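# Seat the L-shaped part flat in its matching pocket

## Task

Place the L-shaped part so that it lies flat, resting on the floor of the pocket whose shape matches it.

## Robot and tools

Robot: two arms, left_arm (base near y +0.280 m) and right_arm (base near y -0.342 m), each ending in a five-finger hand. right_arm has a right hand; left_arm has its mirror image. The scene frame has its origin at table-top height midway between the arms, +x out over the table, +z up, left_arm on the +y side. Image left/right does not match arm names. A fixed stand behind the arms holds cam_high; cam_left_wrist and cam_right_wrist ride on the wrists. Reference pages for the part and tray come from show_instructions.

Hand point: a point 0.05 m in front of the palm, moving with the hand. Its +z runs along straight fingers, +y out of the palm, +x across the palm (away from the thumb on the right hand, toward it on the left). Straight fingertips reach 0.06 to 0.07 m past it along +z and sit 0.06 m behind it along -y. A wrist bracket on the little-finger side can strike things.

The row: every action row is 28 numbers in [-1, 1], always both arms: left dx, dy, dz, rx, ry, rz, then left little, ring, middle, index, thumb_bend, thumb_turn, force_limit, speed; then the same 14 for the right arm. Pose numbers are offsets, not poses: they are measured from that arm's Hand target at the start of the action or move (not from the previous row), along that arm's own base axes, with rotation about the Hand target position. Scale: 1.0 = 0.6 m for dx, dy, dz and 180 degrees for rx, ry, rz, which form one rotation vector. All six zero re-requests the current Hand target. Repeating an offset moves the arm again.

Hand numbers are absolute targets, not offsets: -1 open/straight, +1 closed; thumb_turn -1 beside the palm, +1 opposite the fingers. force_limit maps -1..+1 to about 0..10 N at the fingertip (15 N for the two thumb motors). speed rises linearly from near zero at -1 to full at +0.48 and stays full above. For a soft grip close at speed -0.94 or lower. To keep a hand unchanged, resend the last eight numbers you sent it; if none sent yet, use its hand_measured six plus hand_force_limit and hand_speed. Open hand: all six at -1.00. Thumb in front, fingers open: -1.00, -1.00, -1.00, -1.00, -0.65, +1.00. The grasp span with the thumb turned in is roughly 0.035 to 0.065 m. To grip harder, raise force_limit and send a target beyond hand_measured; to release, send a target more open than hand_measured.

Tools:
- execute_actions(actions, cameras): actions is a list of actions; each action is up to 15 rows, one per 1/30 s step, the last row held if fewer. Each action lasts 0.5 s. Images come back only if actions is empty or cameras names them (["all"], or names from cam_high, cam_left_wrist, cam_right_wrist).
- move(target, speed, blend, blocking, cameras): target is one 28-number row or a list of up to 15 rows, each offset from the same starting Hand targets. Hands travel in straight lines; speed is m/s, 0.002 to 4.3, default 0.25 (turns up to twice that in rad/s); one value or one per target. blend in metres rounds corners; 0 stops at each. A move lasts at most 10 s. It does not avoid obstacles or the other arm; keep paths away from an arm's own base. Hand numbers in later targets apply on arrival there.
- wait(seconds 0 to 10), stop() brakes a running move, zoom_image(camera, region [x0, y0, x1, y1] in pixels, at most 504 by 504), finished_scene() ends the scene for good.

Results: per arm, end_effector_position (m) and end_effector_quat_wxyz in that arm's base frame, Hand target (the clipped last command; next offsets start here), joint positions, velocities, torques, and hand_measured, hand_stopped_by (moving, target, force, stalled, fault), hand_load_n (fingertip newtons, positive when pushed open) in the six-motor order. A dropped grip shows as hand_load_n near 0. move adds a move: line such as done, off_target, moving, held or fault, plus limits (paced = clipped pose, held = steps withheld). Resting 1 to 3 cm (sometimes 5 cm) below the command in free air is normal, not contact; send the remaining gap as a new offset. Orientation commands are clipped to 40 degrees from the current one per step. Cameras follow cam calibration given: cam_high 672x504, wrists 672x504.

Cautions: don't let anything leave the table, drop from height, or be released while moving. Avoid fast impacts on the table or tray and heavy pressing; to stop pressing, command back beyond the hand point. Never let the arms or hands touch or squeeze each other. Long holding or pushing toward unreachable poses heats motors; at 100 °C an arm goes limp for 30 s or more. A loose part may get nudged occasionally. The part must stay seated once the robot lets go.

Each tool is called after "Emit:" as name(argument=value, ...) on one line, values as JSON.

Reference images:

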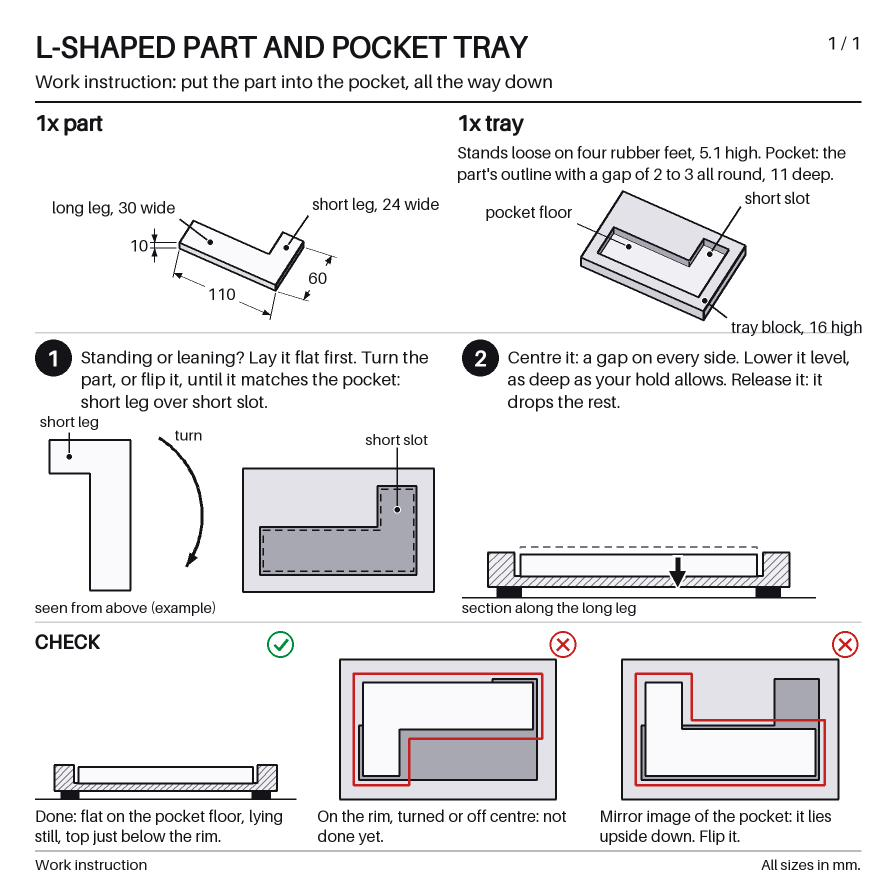

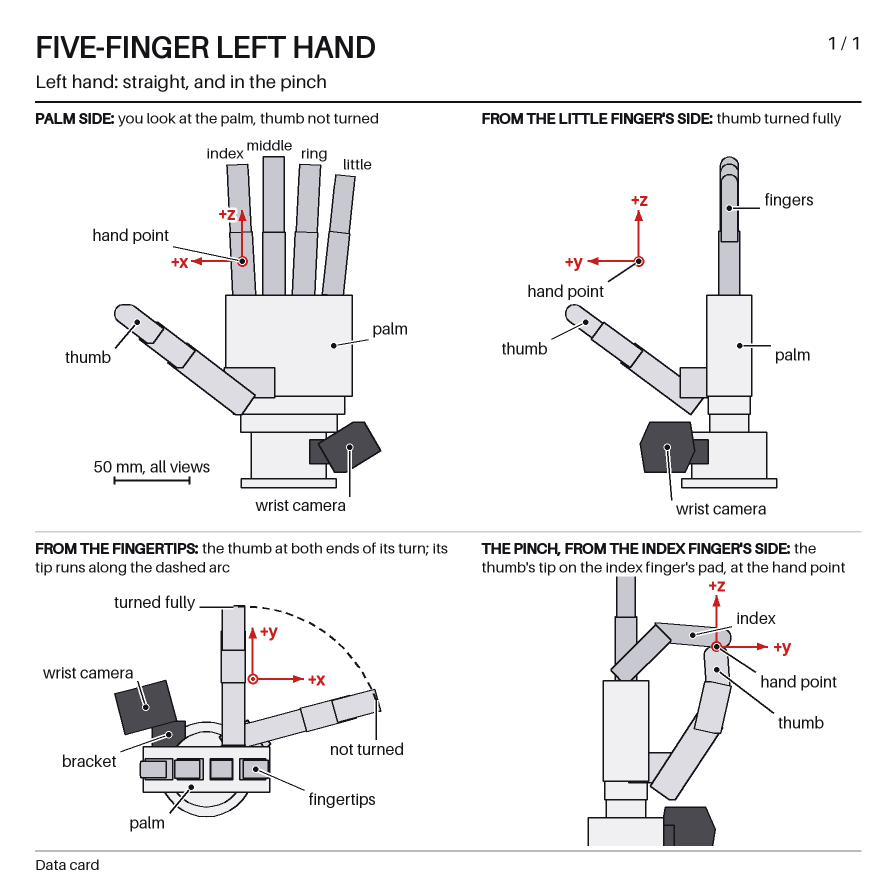

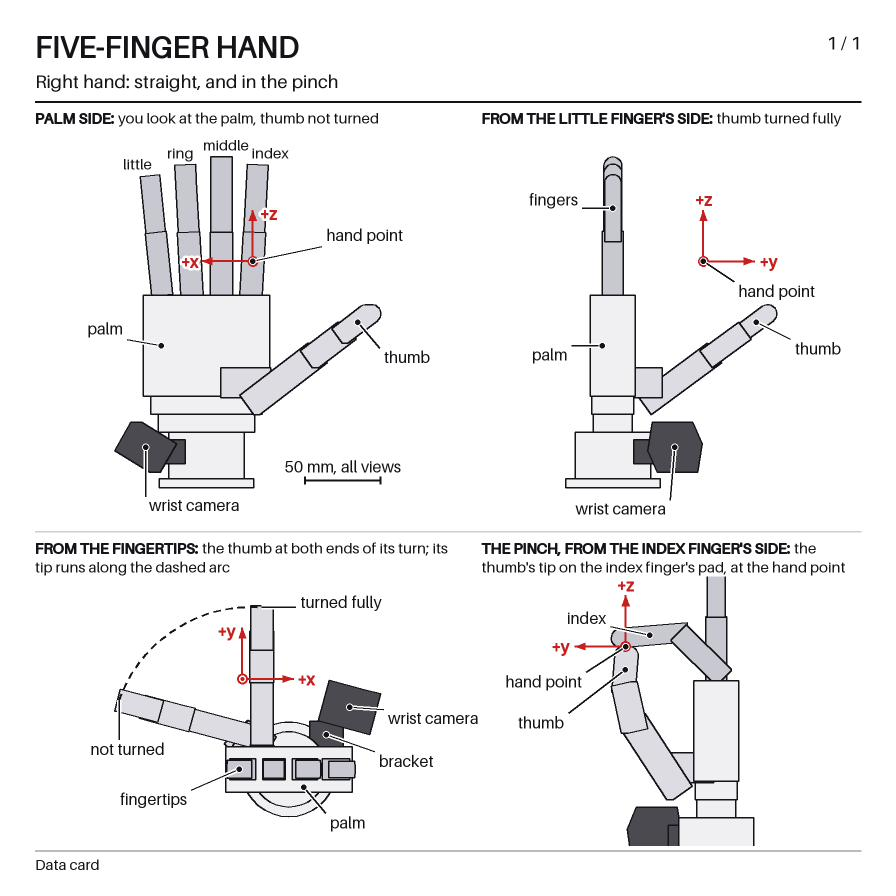

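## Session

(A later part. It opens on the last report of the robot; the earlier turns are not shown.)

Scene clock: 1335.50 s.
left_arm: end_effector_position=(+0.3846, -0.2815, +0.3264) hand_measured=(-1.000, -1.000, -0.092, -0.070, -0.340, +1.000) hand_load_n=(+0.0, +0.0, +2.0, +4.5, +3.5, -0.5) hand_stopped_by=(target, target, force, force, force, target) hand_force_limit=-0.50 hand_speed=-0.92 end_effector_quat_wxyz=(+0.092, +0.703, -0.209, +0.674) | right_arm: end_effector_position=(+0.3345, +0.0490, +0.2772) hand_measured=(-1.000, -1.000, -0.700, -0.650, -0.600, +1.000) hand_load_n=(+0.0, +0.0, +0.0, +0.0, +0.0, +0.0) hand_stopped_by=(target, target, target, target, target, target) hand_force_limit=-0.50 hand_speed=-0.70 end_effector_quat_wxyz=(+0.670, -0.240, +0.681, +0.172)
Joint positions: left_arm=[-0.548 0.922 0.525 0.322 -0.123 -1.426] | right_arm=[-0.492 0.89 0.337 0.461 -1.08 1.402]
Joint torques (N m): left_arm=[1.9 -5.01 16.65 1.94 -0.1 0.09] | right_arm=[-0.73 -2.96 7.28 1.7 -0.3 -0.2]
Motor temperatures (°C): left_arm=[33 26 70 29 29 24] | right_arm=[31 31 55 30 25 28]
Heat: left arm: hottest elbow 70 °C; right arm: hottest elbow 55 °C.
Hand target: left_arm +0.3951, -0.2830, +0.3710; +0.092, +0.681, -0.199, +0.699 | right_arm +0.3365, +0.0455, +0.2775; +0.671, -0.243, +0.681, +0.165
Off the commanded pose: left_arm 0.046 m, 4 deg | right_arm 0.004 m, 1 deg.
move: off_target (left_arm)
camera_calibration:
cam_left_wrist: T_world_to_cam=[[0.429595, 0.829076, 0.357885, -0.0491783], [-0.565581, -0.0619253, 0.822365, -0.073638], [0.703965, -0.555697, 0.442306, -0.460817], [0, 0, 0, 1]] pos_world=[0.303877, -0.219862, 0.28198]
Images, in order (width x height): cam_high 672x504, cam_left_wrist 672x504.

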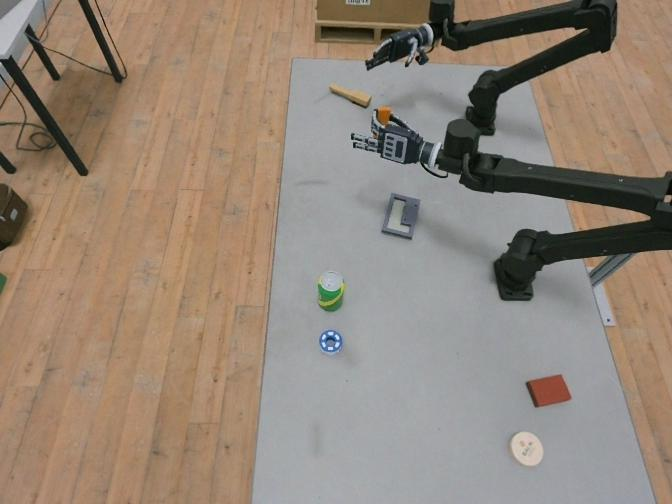

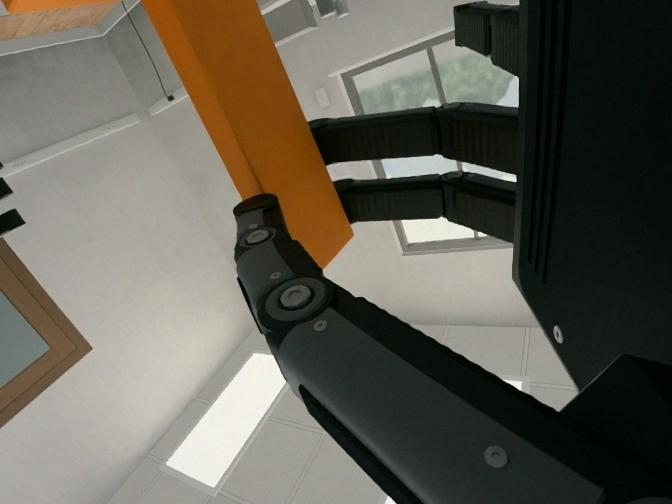

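Emit:
move(target=[[-0.12,0.05,-0.08,0.5163,-0.0112,-0.0702,-1,-1,0.1,0.3,-0.28,1,-0.5,-0.92,0,0,0,0,0,0,-1,-1,-0.7,-0.65,-0.6,1,-0.5,-0.7],[-0.1542,0.0668,-0.28,0.5163,-0.0112,-0.0702,-1,-1,0.1,0.3,-0.28,1,-0.5,-0.92,0,0,0,0,0,0,-1,-1,-0.7,-0.65,-0.6,1,-0.5,-0.7]], speed=[0.2,0.15], blend=[0.02,0], cameras=["all"])

Scene clock: 1378.03 s.
left_arm: end_effector_position=(+0.3052, -0.2413, +0.2013) hand_measured=(-1.000, -1.000, -0.092, -0.070, -0.340, +1.000) hand_load_n=(+0.0, +0.0, +2.0, +4.5, +3.5, -0.5) hand_stopped_by=(target, target, force, force, force, target) hand_force_limit=-0.50 hand_speed=-0.92 end_effector_quat_wxyz=(+0.364, -0.502, +0.713, -0.326) | right_arm: end_effector_position=(+0.3345, +0.0490, +0.2772) hand_measured=(-1.000, -1.000, -0.700, -0.650, -0.600, +1.000) hand_load_n=(+0.0, +0.0, +0.0, +0.0, +0.0, +0.0) hand_stopped_by=(target, target, target, target, target, target) hand_force_limit=-0.50 hand_speed=-0.70 end_effector_quat_wxyz=(+0.670, -0.240, +0.681, +0.171)
Joint positions: left_arm=[-0.869 0.903 0.735 -0.53 -0.623 -0.228] | right_arm=[-0.492 0.89 0.337 0.461 -1.08 1.401]
Joint torques (N m): left_arm=[0.67 -5.3 10.07 2.39 -0.43 0.04] | right_arm=[-0.97 -3.25 7.35 1.65 -0.3 -0.28]
Motor temperatures (°C): left_arm=[33 26 72 29 30 24] | right_arm=[31 31 51 30 25 28]
Heat: left arm: hottest elbow 72 °C; right arm: hottest elbow 51 °C.
Hand target: left_arm +0.3027, -0.2430, +0.2033; +0.364, -0.501, +0.710, -0.336 | right_arm +0.3365, +0.0455, +0.2775; +0.671, -0.243, +0.681, +0.165
Off the commanded pose: left_arm 0.004 m, 1 deg | right_arm 0.004 m, 1 deg.
move: done
camera_calibration:
cam_left_wrist: T_world_to_cam=[[0.438644, -0.481767, 0.758612, -0.403259], [-0.733478, -0.679672, -0.00752372, 0.0560423], [0.519232, -0.553124, -0.6515, -0.0500224], [0, 0, 0, 1]] pos_world=[0.243966, -0.183855, 0.273749]
cam_right_wrist: T_world_to_cam=[[-0.561072, 0.771066, -0.30109, 0.231593], [-0.543841, -0.0691536, 0.836334, -0.0462706], [0.624048, 0.632988, 0.458138, -0.248826], [0, 0, 0, 1]] pos_world=[0.260056, -0.0242695, 0.222425]

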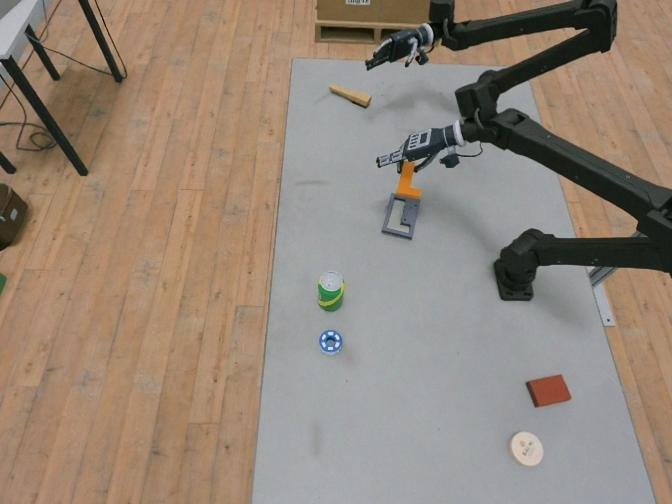

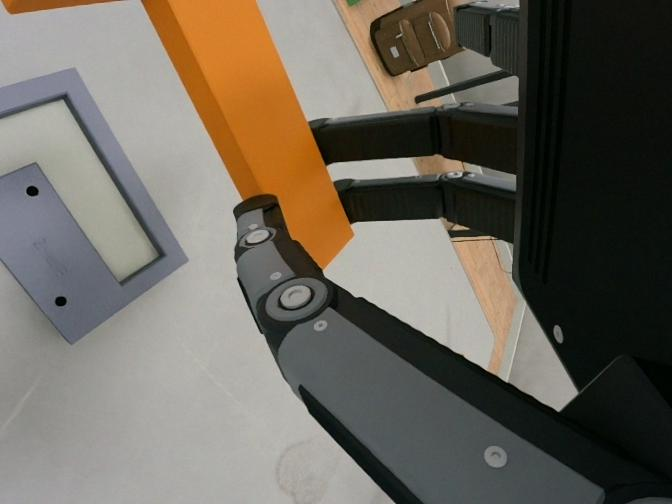

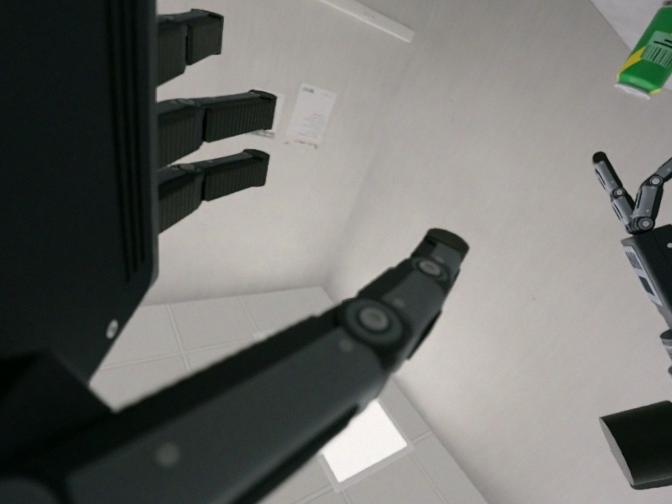

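Emit:
zoom_image(camera="cam_high", region=[370, 145, 450, 245])

Emit:
zoom_image(camera="cam_left_wrist", region=[0, 0, 400, 360])

Scaled by 5.040 from the camera's 672x504 image, which has a finer 960x720 frame.

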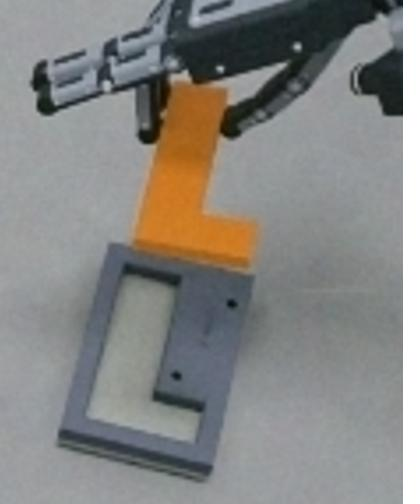

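Scaled by 1.260 from the camera's 672x504 image, which has a finer 960x720 frame.

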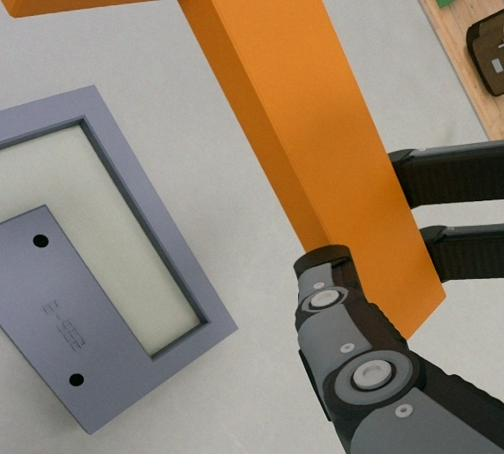

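Emit:
zoom_image(camera="cam_left_wrist", region=[110, 0, 370, 270])

Scaled by 1.867 from the camera's 672x504 image, which has a finer 960x720 frame.

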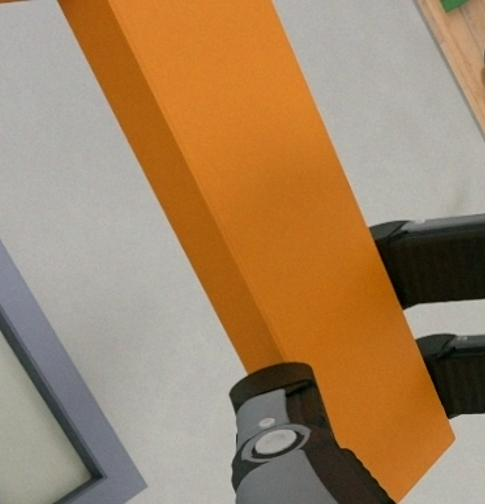

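Emit:
move(target=[-0.0032,-0.0187,-0.2105,0.0121,-0.0104,0.0117,-1,-1,0.1,0.3,-0.28,1,-0.5,-0.92,0,0,0,0,0,0,-1,-1,-0.7,-0.65,-0.6,1,-0.5,-0.7], speed=0.12, cameras=["cam_high","cam_left_wrist"])

Emit:
zoom_image(camera="cam_left_wrist", region=[0, 0, 370, 280])

Emit:
zoom_image(camera="cam_high", region=[360, 160, 450, 250])

Scene clock: 1485.10 s.
left_arm: end_effector_position=(+0.3031, -0.2525, +0.0839) hand_measured=(-1.000, -1.000, -0.092, -0.070, -0.340, +1.000) hand_load_n=(+0.0, +0.0, +2.0, +4.5, +3.5, +0.0) hand_stopped_by=(target, target, force, force, force, target) hand_force_limit=-0.50 hand_speed=-0.92 end_effector_quat_wxyz=(+0.393, -0.501, +0.699, -0.325) | right_arm: end_effector_position=(+0.3345, +0.0490, +0.2772) hand_measured=(-1.000, -1.000, -0.700, -0.650, -0.600, +1.000) hand_load_n=(+0.0, +0.0, +0.0, +0.0, +0.0, +0.0) hand_stopped_by=(target, target, target, target, target, target) hand_force_limit=-0.50 hand_speed=-0.70 end_effector_quat_wxyz=(+0.670, -0.240, +0.681, +0.171)
Joint positions: left_arm=[-0.942 1.101 0.501 -0.107 -0.737 -0.263] | right_arm=[-0.492 0.89 0.337 0.461 -1.08 1.401]
Joint torques (N m): left_arm=[0.73 -4.07 8.65 2.28 -0.49 -0.02] | right_arm=[-0.67 -3.14 7.32 1.65 -0.3 -0.25]
Motor temperatures (°C): left_arm=[33 26 57 29 30 24] | right_arm=[31 30 49 30 25 28]
Heat: left arm: hottest elbow 57 °C; right arm: hottest elbow 49 °C.
Hand target: left_arm +0.3006, -0.2541, +0.0769; +0.391, -0.501, +0.701, -0.324 | right_arm +0.3365, +0.0455, +0.2775; +0.671, -0.243, +0.681, +0.165
Off the commanded pose: left_arm 0.007 m, 0 deg | right_arm 0.004 m, 1 deg.
move: done
camera_calibration:
cam_left_wrist: T_world_to_cam=[[0.41615, -0.4852, 0.769025, -0.313624], [-0.709434, -0.702282, -0.0591868, 0.0373926], [0.56879, -0.520942, -0.636472, -0.139883], [0, 0, 0, 1]] pos_world=[0.236606, -0.198781, 0.154366]
Images, in order (width x height): cam_high 672x504, cam_left_wrist 672x504.

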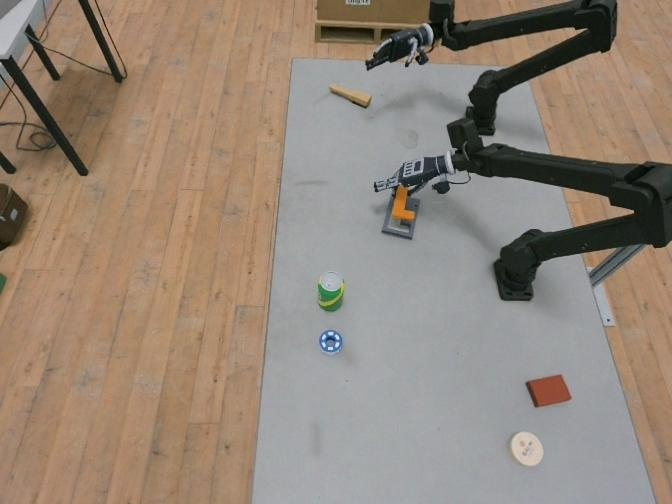

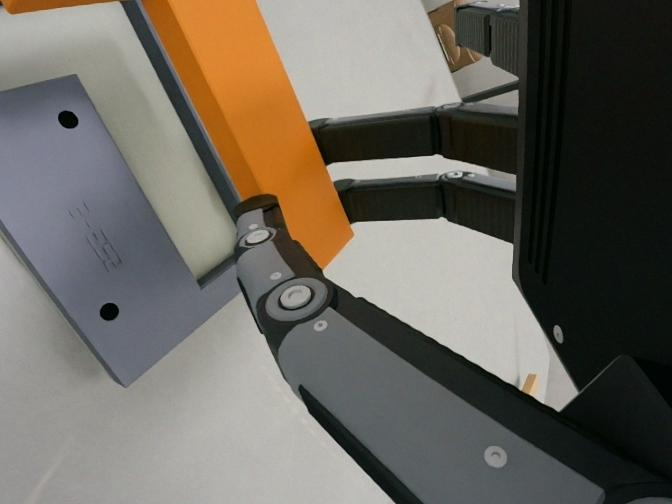

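Scaled by 1.362 from the camera's 672x504 image, which has a finer 960x720 frame.

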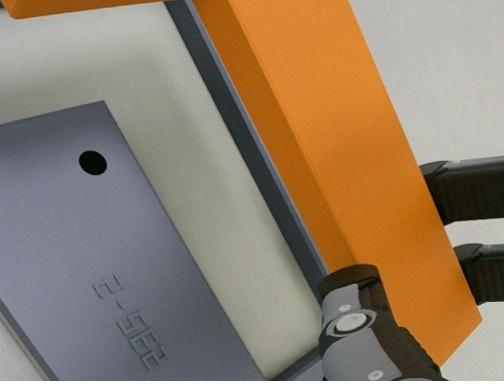

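Scaled by 5.600 from the camera's 672x504 image, which has a finer 960x720 frame.

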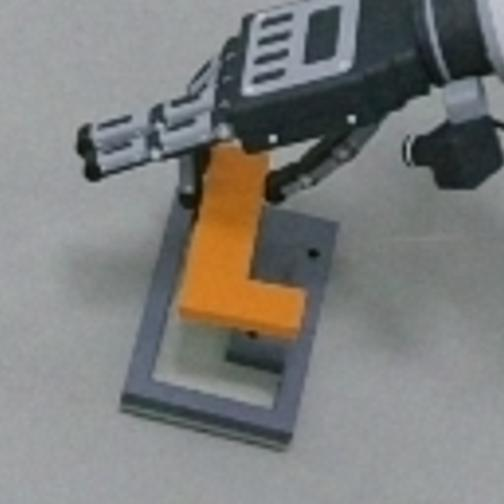

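Emit:
zoom_image(camera="cam_left_wrist", region=[40, 50, 270, 310])

Scaled by 1.938 from the camera's 672x504 image, which has a finer 960x720 frame.

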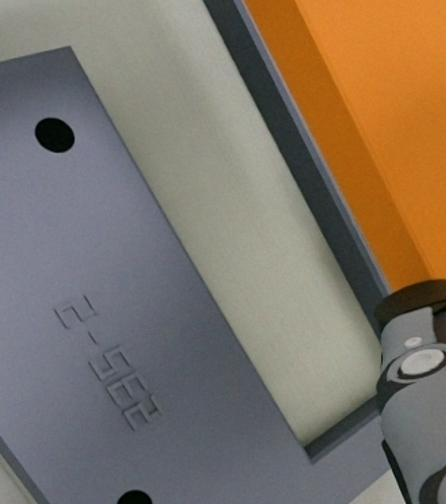

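Emit:
move(target=[0,0.0067,-0.058,0,0,0,-1,-1,0.1,0.3,-0.28,1,-0.5,-0.92,0,0,0,0,0,0,-1,-1,-0.7,-0.65,-0.6,1,-0.5,-0.7], speed=0.06, cameras=["cam_high","cam_left_wrist"])

Emit:
zoom_image(camera="cam_left_wrist", region=[0, 0, 370, 340])

Emit:
zoom_image(camera="cam_high", region=[370, 180, 430, 240])

Scene clock: 1529.80 s.
left_arm: end_effector_position=(+0.3023, -0.2521, +0.0498) hand_measured=(-1.000, -1.000, -0.092, -0.070, -0.340, +1.000) hand_load_n=(+0.0, +0.0, +2.0, +5.0, +4.0, -0.5) hand_stopped_by=(target, target, force, force, force, target) hand_force_limit=-0.50 hand_speed=-0.92 end_effector_quat_wxyz=(+0.392, -0.502, +0.698, -0.328) | right_arm: end_effector_position=(+0.3345, +0.0490, +0.2772) hand_measured=(-1.000, -1.000, -0.700, -0.650, -0.600, +1.000) hand_load_n=(+0.0, +0.0, +0.0, -0.5, +0.0, +0.0) hand_stopped_by=(target, target, target, target, target, target) hand_force_limit=-0.50 hand_speed=-0.70 end_effector_quat_wxyz=(+0.670, -0.240, +0.681, +0.171)
Joint positions: left_arm=[-0.942 1.187 0.443 0.044 -0.735 -0.263] | right_arm=[-0.492 0.89 0.337 0.461 -1.08 1.401]
Joint torques (N m): left_arm=[1.26 -4.42 7.66 2.3 -0.35 0.05] | right_arm=[-0.73 -3.08 7.34 1.68 -0.3 -0.26]
Heat: left arm: hottest elbow 53 °C; right arm: hottest elbow 49 °C.
Hand target: left_arm +0.3006, -0.2502, +0.0421; +0.391, -0.501, +0.701, -0.324 | right_arm +0.3365, +0.0455, +0.2775; +0.671, -0.243, +0.681, +0.165
Off the commanded pose: left_arm 0.008 m, 1 deg | right_arm 0.004 m, 1 deg.
move: done
camera_calibration:
cam_left_wrist: T_world_to_cam=[[0.413314, -0.48118, 0.77307, -0.28527], [-0.710522, -0.701387, -0.0566897, 0.0355416], [0.569499, -0.525853, -0.631783, -0.162511], [0, 0, 0, 1]] pos_world=[0.235709, -0.197795, 0.119877]
Images, in order (width x height): cam_high 672x504, cam_left_wrist 672x504.

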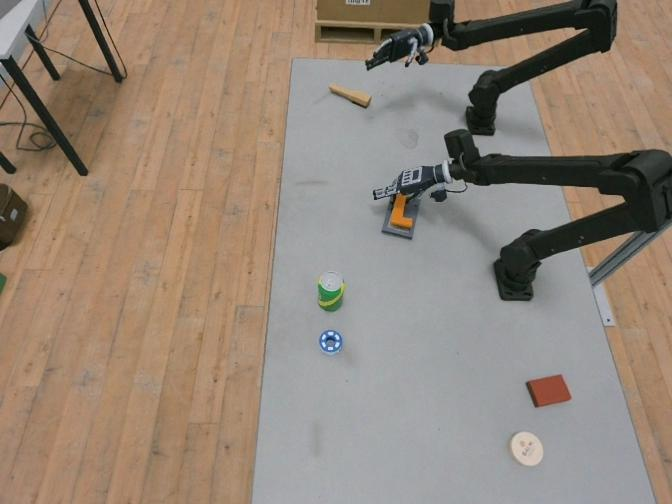

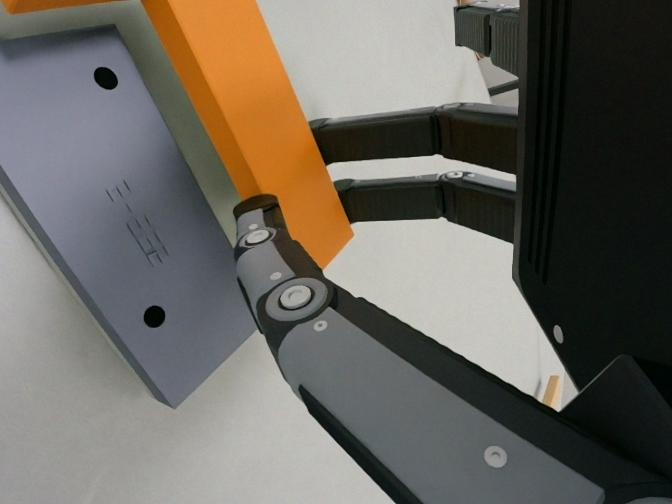

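Scaled by 1.362 from the camera's 672x504 image, which has a finer 960x720 frame.

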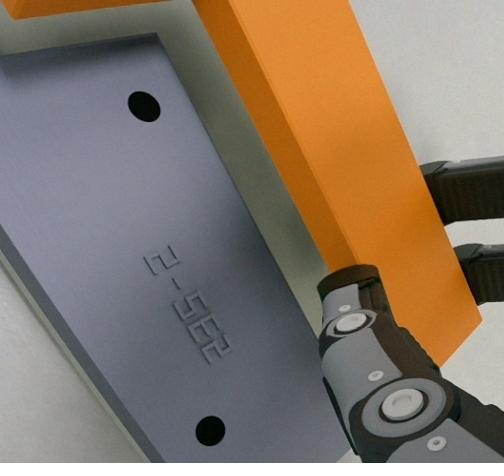

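Scaled by 8.400 from the camera's 672x504 image, which has a finer 960x720 frame.

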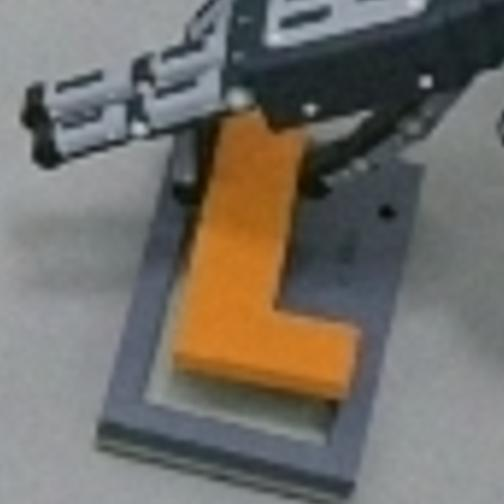

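Emit:
move(target=[0.0025,0.0115,-0.0143,0,0,0,-1,-1,0.1,0.3,-0.28,1,-0.5,-0.92,0,0,0,0,0,0,-1,-1,-0.7,-0.65,-0.6,1,-0.5,-0.7], speed=0.04, cameras=["cam_high","cam_left_wrist"])

Emit:
zoom_image(camera="cam_left_wrist", region=[0, 0, 370, 340])

Emit:
zoom_image(camera="cam_high", region=[370, 180, 430, 240])

Scene clock: 1553.30 s.
left_arm: end_effector_position=(+0.3021, -0.2489, +0.0418) hand_measured=(-1.000, -1.000, -0.092, -0.070, -0.340, +1.000) hand_load_n=(+0.0, +0.0, +2.0, +4.5, +3.5, +0.0) hand_stopped_by=(target, target, force, force, force, target) hand_force_limit=-0.50 hand_speed=-0.92 end_effector_quat_wxyz=(+0.389, -0.503, +0.697, -0.332) | right_arm: end_effector_position=(+0.3345, +0.0490, +0.2772) hand_measured=(-1.000, -1.000, -0.700, -0.650, -0.600, +1.000) hand_load_n=(+0.0, +0.0, +0.0, +0.0, +0.0, -0.5) hand_stopped_by=(target, target, target, target, target, target) hand_force_limit=-0.50 hand_speed=-0.70 end_effector_quat_wxyz=(+0.670, -0.240, +0.681, +0.171)
Joint positions: left_arm=[-0.931 1.199 0.419 0.092 -0.721 -0.259] | right_arm=[-0.492 0.89 0.337 0.461 -1.08 1.401]
Joint torques (N m): left_arm=[1.96 -4.37 7.38 2.37 -0.33 0.15] | right_arm=[-0.62 -3.08 7.41 1.69 -0.32 -0.25]
Heat: left arm: hottest elbow 53 °C; right arm: hottest elbow 49 °C.
Hand target: left_arm +0.3022, -0.2433, +0.0336; +0.391, -0.501, +0.700, -0.324 | right_arm +0.3365, +0.0455, +0.2775; +0.671, -0.243, +0.681, +0.165
Off the commanded pose: left_arm 0.010 m, 1 deg | right_arm 0.004 m, 1 deg.
move: done
camera_calibration:
cam_left_wrist: T_world_to_cam=[[0.412402, -0.473085, 0.778534, -0.275299], [-0.711906, -0.70059, -0.0486133, 0.0374126], [0.568431, -0.534195, -0.625717, -0.167897], [0, 0, 0, 1]] pos_world=[0.235606, -0.193719, 0.111092]
Images, in order (width x height): cam_high 672x504, cam_left_wrist 672x504.

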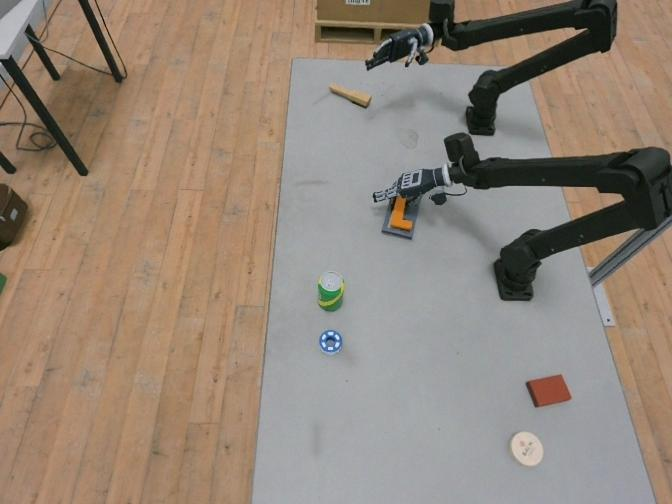

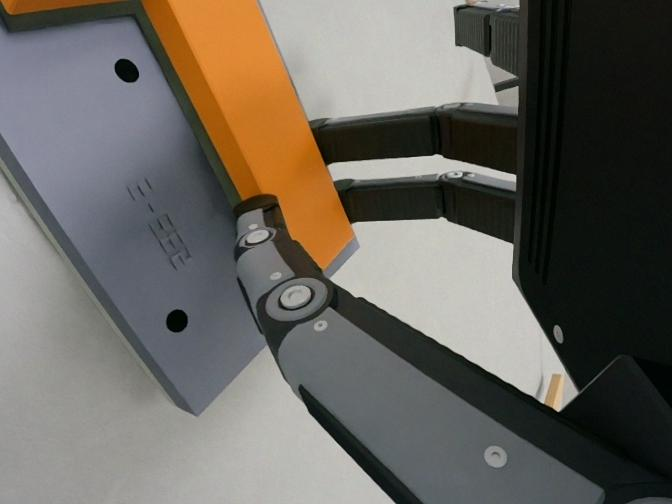

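Scaled by 1.362 from the camera's 672x504 image, which has a finer 960x720 frame.

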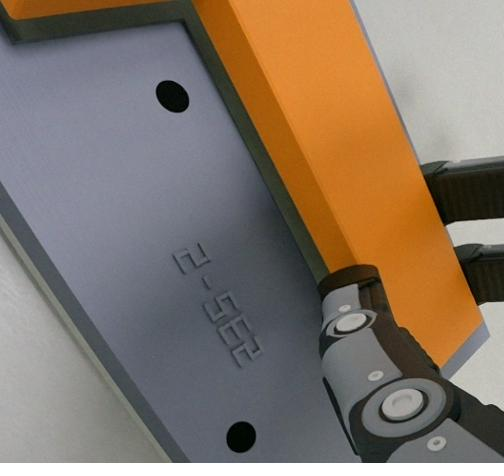

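Scaled by 8.400 from the camera's 672x504 image, which has a finer 960x720 frame.

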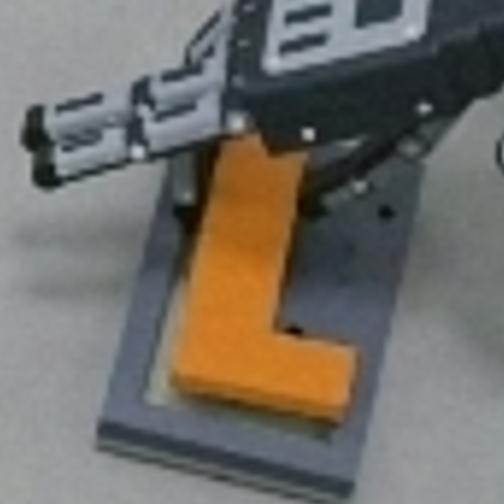

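Emit:
move(target=[0.0055,0.003,-0.006,0,0,0,-1,-1,0.1,0.3,-0.28,1,-0.5,-0.92,0,0,0,0,0,0,-1,-1,-0.7,-0.65,-0.6,1,-0.5,-0.7], speed=0.03, cameras=["cam_high","cam_left_wrist"])

Emit:
zoom_image(camera="cam_left_wrist", region=[0, 0, 370, 340])

Emit:
zoom_image(camera="cam_high", region=[370, 180, 430, 240])

Scene clock: 1598.67 s.
left_arm: end_effector_position=(+0.3067, -0.2488, +0.0401) hand_measured=(-1.000, -1.000, -0.092, -0.070, -0.340, +1.000) hand_load_n=(+0.0, +0.0, +2.0, +4.5, +3.5, -0.5) hand_stopped_by=(target, target, force, force, force, target) hand_force_limit=-0.50 hand_speed=-0.92 end_effector_quat_wxyz=(+0.389, -0.503, +0.696, -0.334) | right_arm: end_effector_position=(+0.3345, +0.0490, +0.2772) hand_measured=(-1.000, -1.000, -0.700, -0.650, -0.600, +1.000) hand_load_n=(+0.0, +0.0, +0.0, +0.0, +0.0, +0.0) hand_stopped_by=(target, target, target, target, target, target) hand_force_limit=-0.50 hand_speed=-0.70 end_effector_quat_wxyz=(+0.670, -0.240, +0.681, +0.171)
Joint positions: left_arm=[-0.918 1.213 0.419 0.118 -0.71 -0.248] | right_arm=[-0.492 0.89 0.337 0.461 -1.08 1.401]
Joint torques (N m): left_arm=[1.9 -4.42 6.93 2.33 -0.32 0.17] | right_arm=[-0.67 -3.08 7.36 1.72 -0.29 -0.27]
Motor temperatures (°C): left_arm=[33 26 52 29 30 24] | right_arm=[31 30 49 30 25 28]
Heat: left arm: hottest elbow 52 °C; right arm: hottest elbow 49 °C.
Hand target: left_arm +0.3055, -0.2414, +0.0300; +0.391, -0.501, +0.701, -0.324 | right_arm +0.3365, +0.0455, +0.2775; +0.671, -0.243, +0.681, +0.165
Off the commanded pose: left_arm 0.013 m, 1 deg | right_arm 0.004 m, 1 deg.
move: off_target (left_arm)
camera_calibration:
cam_left_wrist: T_world_to_cam=[[0.410474, -0.470396, 0.781177, -0.274683], [-0.711704, -0.700834, -0.0480471, 0.0405701], [0.570077, -0.536245, -0.622458, -0.172585], [0, 0, 0, 1]] pos_world=[0.240011, -0.193325, 0.109099]
Images, in order (width x height): cam_high 672x504, cam_left_wrist 672x504.

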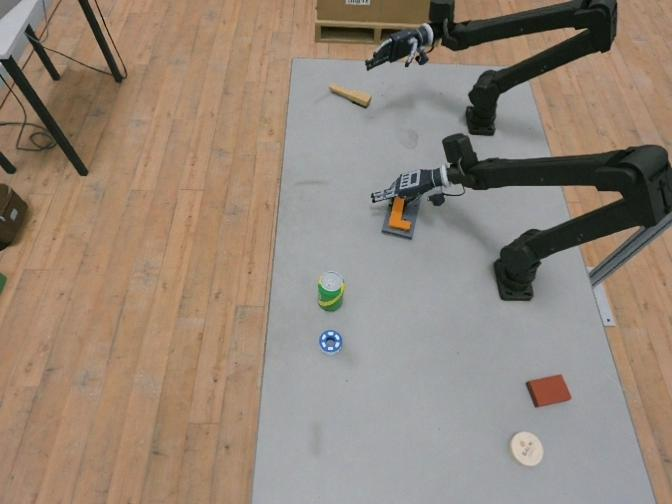

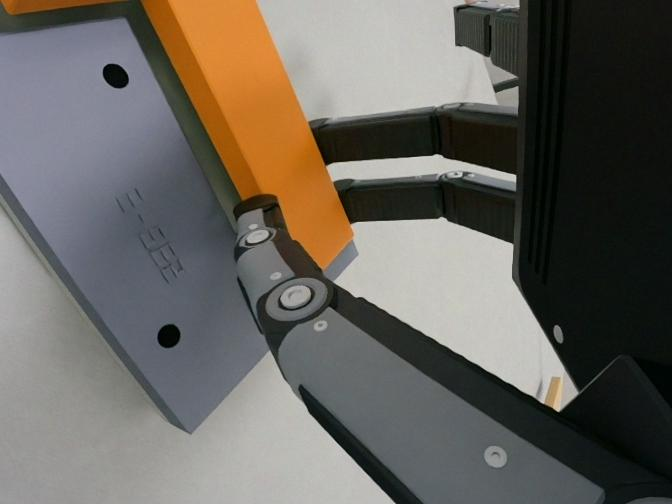

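Scaled by 1.362 from the camera's 672x504 image, which has a finer 960x720 frame.

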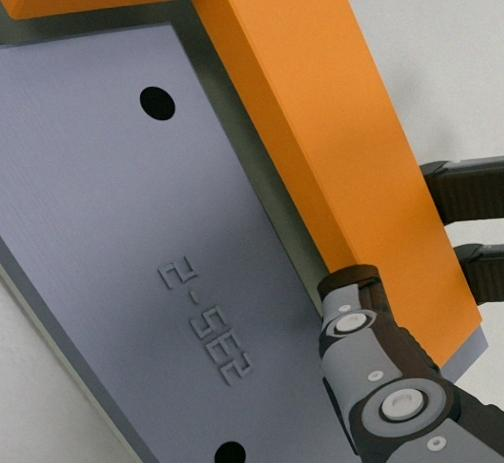

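Scaled by 8.400 from the camera's 672x504 image, which has a finer 960x720 frame.

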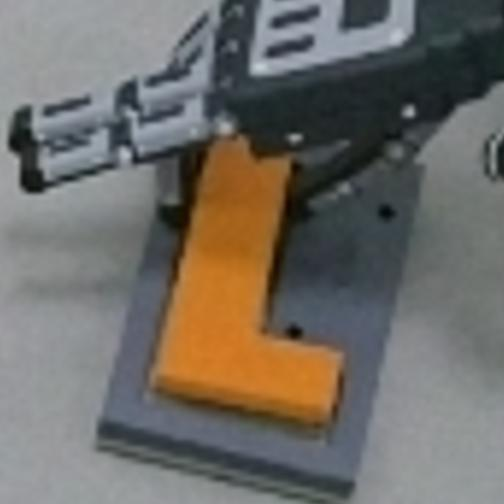

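Emit:
zoom_image(camera="cam_left_wrist", region=[90, 0, 260, 230])

Emit:
zoom_image(camera="cam_left_wrist", region=[0, 0, 200, 60])

Scaled by 2.191 from the camera's 672x504 image, which has a finer 960x720 frame.

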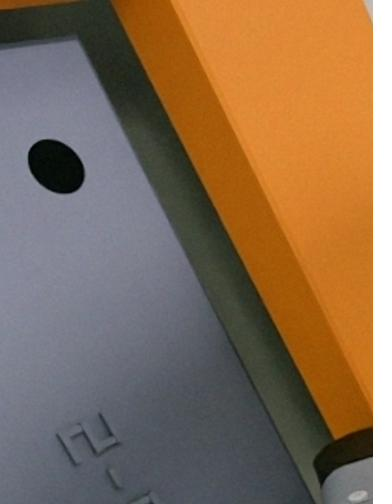

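Scaled by 2.520 from the camera's 672x504 image, which has a finer 960x720 frame.

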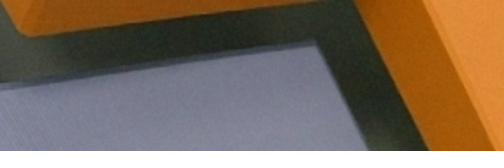

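Emit:
zoom_image(camera="cam_high", region=[378, 205, 418, 241])

Scaled by 12.600 from the camera's 672x504 image, which has a finer 960x720 frame.

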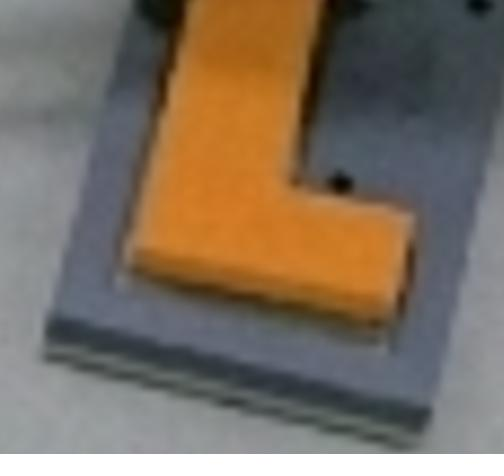

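Emit:
move(target=[-0.008,0.001,0,0.0145,0.0092,0,-1,-1,0.1,0.3,-0.28,1,-0.5,-0.92,0,0,0,0,0,0,-1,-1,-0.7,-0.65,-0.6,1,-0.5,-0.7], speed=0.03, cameras=["cam_high","cam_left_wrist"])

Emit:
zoom_image(camera="cam_left_wrist", region=[90, 0, 260, 230])

Emit:
zoom_image(camera="cam_left_wrist", region=[0, 0, 200, 60])

Emit:
zoom_image(camera="cam_high", region=[378, 205, 418, 241])

Scene clock: 1682.37 s.
left_arm: end_effector_position=(+0.3044, -0.2446, +0.0375) hand_measured=(-1.000, -1.000, -0.092, -0.070, -0.340, +1.000) hand_load_n=(+0.0, +0.0, +2.5, +6.0, +3.5, +0.0) hand_stopped_by=(target, target, force, force, force, target) hand_force_limit=-0.50 hand_speed=-0.92 end_effector_quat_wxyz=(+0.391, -0.504, +0.701, -0.320) | right_arm: end_effector_position=(+0.3345, +0.0490, +0.2772) hand_measured=(-1.000, -1.000, -0.700, -0.650, -0.600, +1.000) hand_load_n=(+0.0, +0.0, +0.0, +0.0, +0.0, +0.0) hand_stopped_by=(target, target, target, target, target, target) hand_force_limit=-0.50 hand_speed=-0.70 end_effector_quat_wxyz=(+0.670, -0.240, +0.681, +0.171)
Joint positions: left_arm=[-0.92 1.213 0.426 0.077 -0.721 -0.254] | right_arm=[-0.492 0.89 0.337 0.461 -1.08 1.401]
Joint torques (N m): left_arm=[0.97 -4.6 8.72 0.2 -0.46 0.17] | right_arm=[-0.73 -3.43 7.35 1.68 -0.3 -0.26]
Heat: left arm: hottest elbow 50 °C; right arm: hottest elbow 49 °C.
Hand target: left_arm +0.3007, -0.2409, +0.0300; +0.392, -0.497, +0.713, -0.300 | right_arm +0.3365, +0.0455, +0.2775; +0.671, -0.243, +0.681, +0.165
Off the commanded pose: left_arm 0.009 m, 3 deg | right_arm 0.004 m, 1 deg.
move: off_target (left_arm)
camera_calibration:
cam_left_wrist: T_world_to_cam=[[0.426259, -0.486535, 0.762618, -0.277818], [-0.706605, -0.705459, -0.0551174, 0.0393113], [0.564812, -0.515375, -0.644496, -0.16305], [0, 0, 0, 1]] pos_world=[0.238293, -0.191468, 0.10895]
Images, in order (width x height): cam_high 672x504, cam_left_wrist 672x504.

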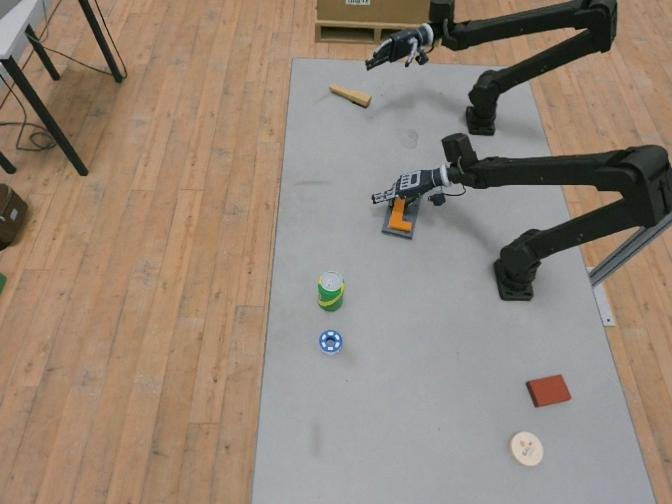

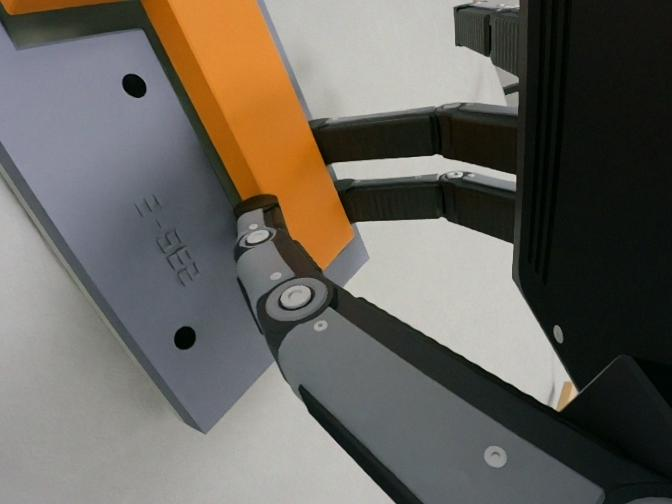

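Scaled by 2.191 from the camera's 672x504 image, which has a finer 960x720 frame.

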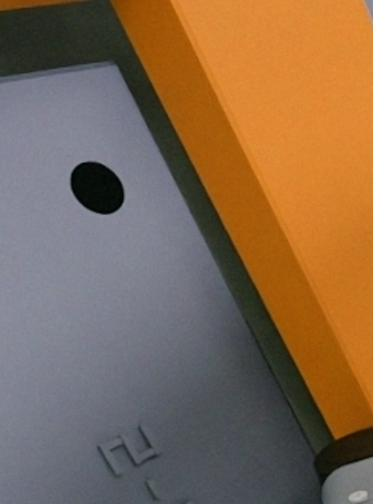

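Scaled by 2.520 from the camera's 672x504 image, which has a finer 960x720 frame.

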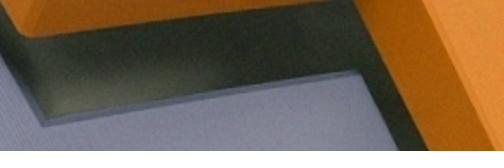

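Scaled by 12.600 from the camera's 672x504 image, which has a finer 960x720 frame.

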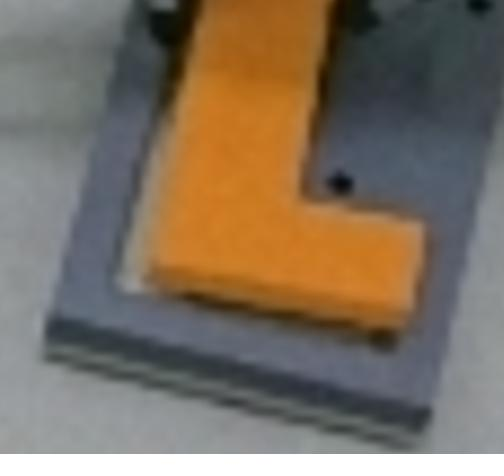

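Emit:
move(target=[0.003,-0.009,0.003,0,0,0,-1,-1,0.1,0.3,-0.28,1,-0.5,-0.92,0,0,0,0,0,0,-1,-1,-0.7,-0.65,-0.6,1,-0.5,-0.7], speed=0.03, cameras=["cam_high","cam_left_wrist"])

Emit:
zoom_image(camera="cam_left_wrist", region=[90, 0, 260, 230])

Emit:
zoom_image(camera="cam_left_wrist", region=[0, 0, 200, 60])

Emit:
zoom_image(camera="cam_high", region=[378, 205, 418, 241])

Scene clock: 1714.73 s.
left_arm: end_effector_position=(+0.3039, -0.2443, +0.0378) hand_measured=(-1.000, -1.000, -0.092, -0.070, -0.340, +1.000) hand_load_n=(+0.0, +0.0, +2.5, +6.5, +3.5, +0.5) hand_stopped_by=(target, target, force, force, force, target) hand_force_limit=-0.50 hand_speed=-0.92 end_effector_quat_wxyz=(+0.393, -0.503, +0.702, -0.316) | right_arm: end_effector_position=(+0.3345, +0.0490, +0.2772) hand_measured=(-1.000, -1.000, -0.700, -0.650, -0.600, +1.000) hand_load_n=(+0.0, +0.0, +0.0, +0.0, +0.0, +0.0) hand_stopped_by=(target, target, target, target, target, target) hand_force_limit=-0.50 hand_speed=-0.70 end_effector_quat_wxyz=(+0.670, -0.240, +0.681, +0.171)
Joint positions: left_arm=[-0.923 1.213 0.431 0.063 -0.727 -0.255] | right_arm=[-0.492 0.89 0.337 0.461 -1.08 1.401]
Joint torques (N m): left_arm=[0.73 -3.78 9.69 0.39 -0.4 0.12] | right_arm=[-0.73 -3.31 7.3 1.7 -0.29 -0.28]
Heat: left arm: hottest elbow 50 °C; right arm: hottest elbow 49 °C.
Hand target: left_arm +0.3025, -0.2463, +0.0318; +0.392, -0.497, +0.713, -0.300 | right_arm +0.3365, +0.0455, +0.2775; +0.671, -0.243, +0.681, +0.165
Off the commanded pose: left_arm 0.007 m, 2 deg | right_arm 0.004 m, 1 deg.
move: done
camera_calibration:
cam_left_wrist: T_world_to_cam=[[0.429036, -0.492012, 0.75753, -0.279667], [-0.705173, -0.706534, -0.0595075, 0.0386015], [0.564499, -0.508659, -0.650082, -0.160466], [0, 0, 0, 1]] pos_world=[0.237791, -0.191949, 0.109838]
Images, in order (width x height): cam_high 672x504, cam_left_wrist 672x504.

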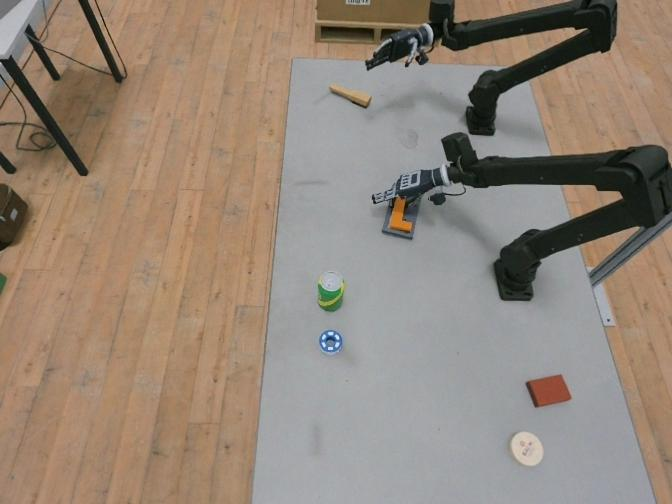

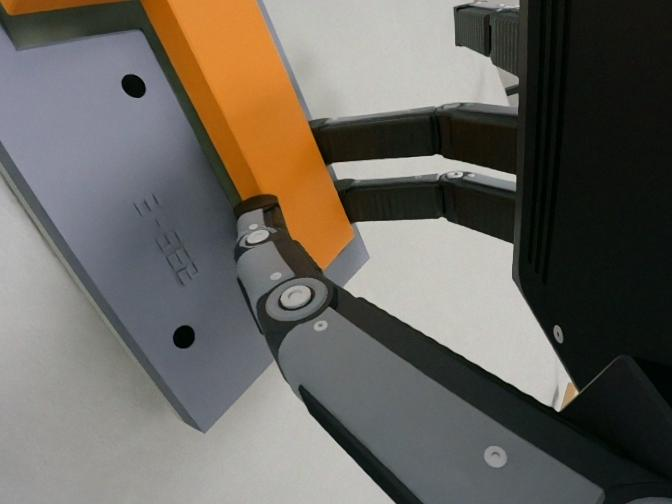

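Scaled by 2.191 from the camera's 672x504 image, which has a finer 960x720 frame.

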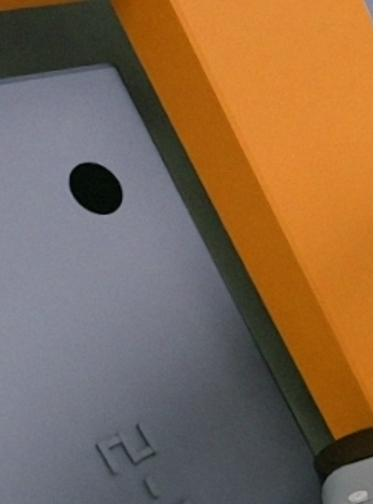

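Scaled by 2.520 from the camera's 672x504 image, which has a finer 960x720 frame.

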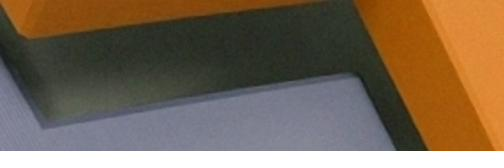

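Scaled by 12.600 from the camera's 672x504 image, which has a finer 960x720 frame.

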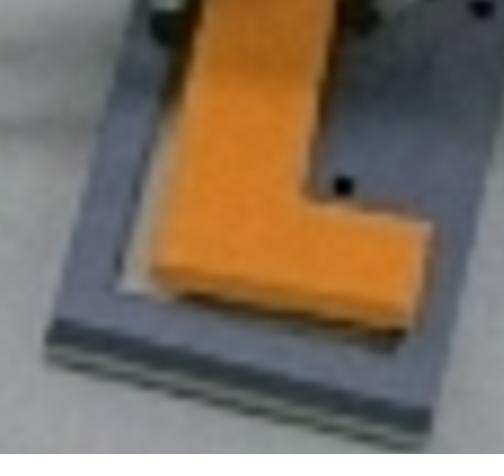

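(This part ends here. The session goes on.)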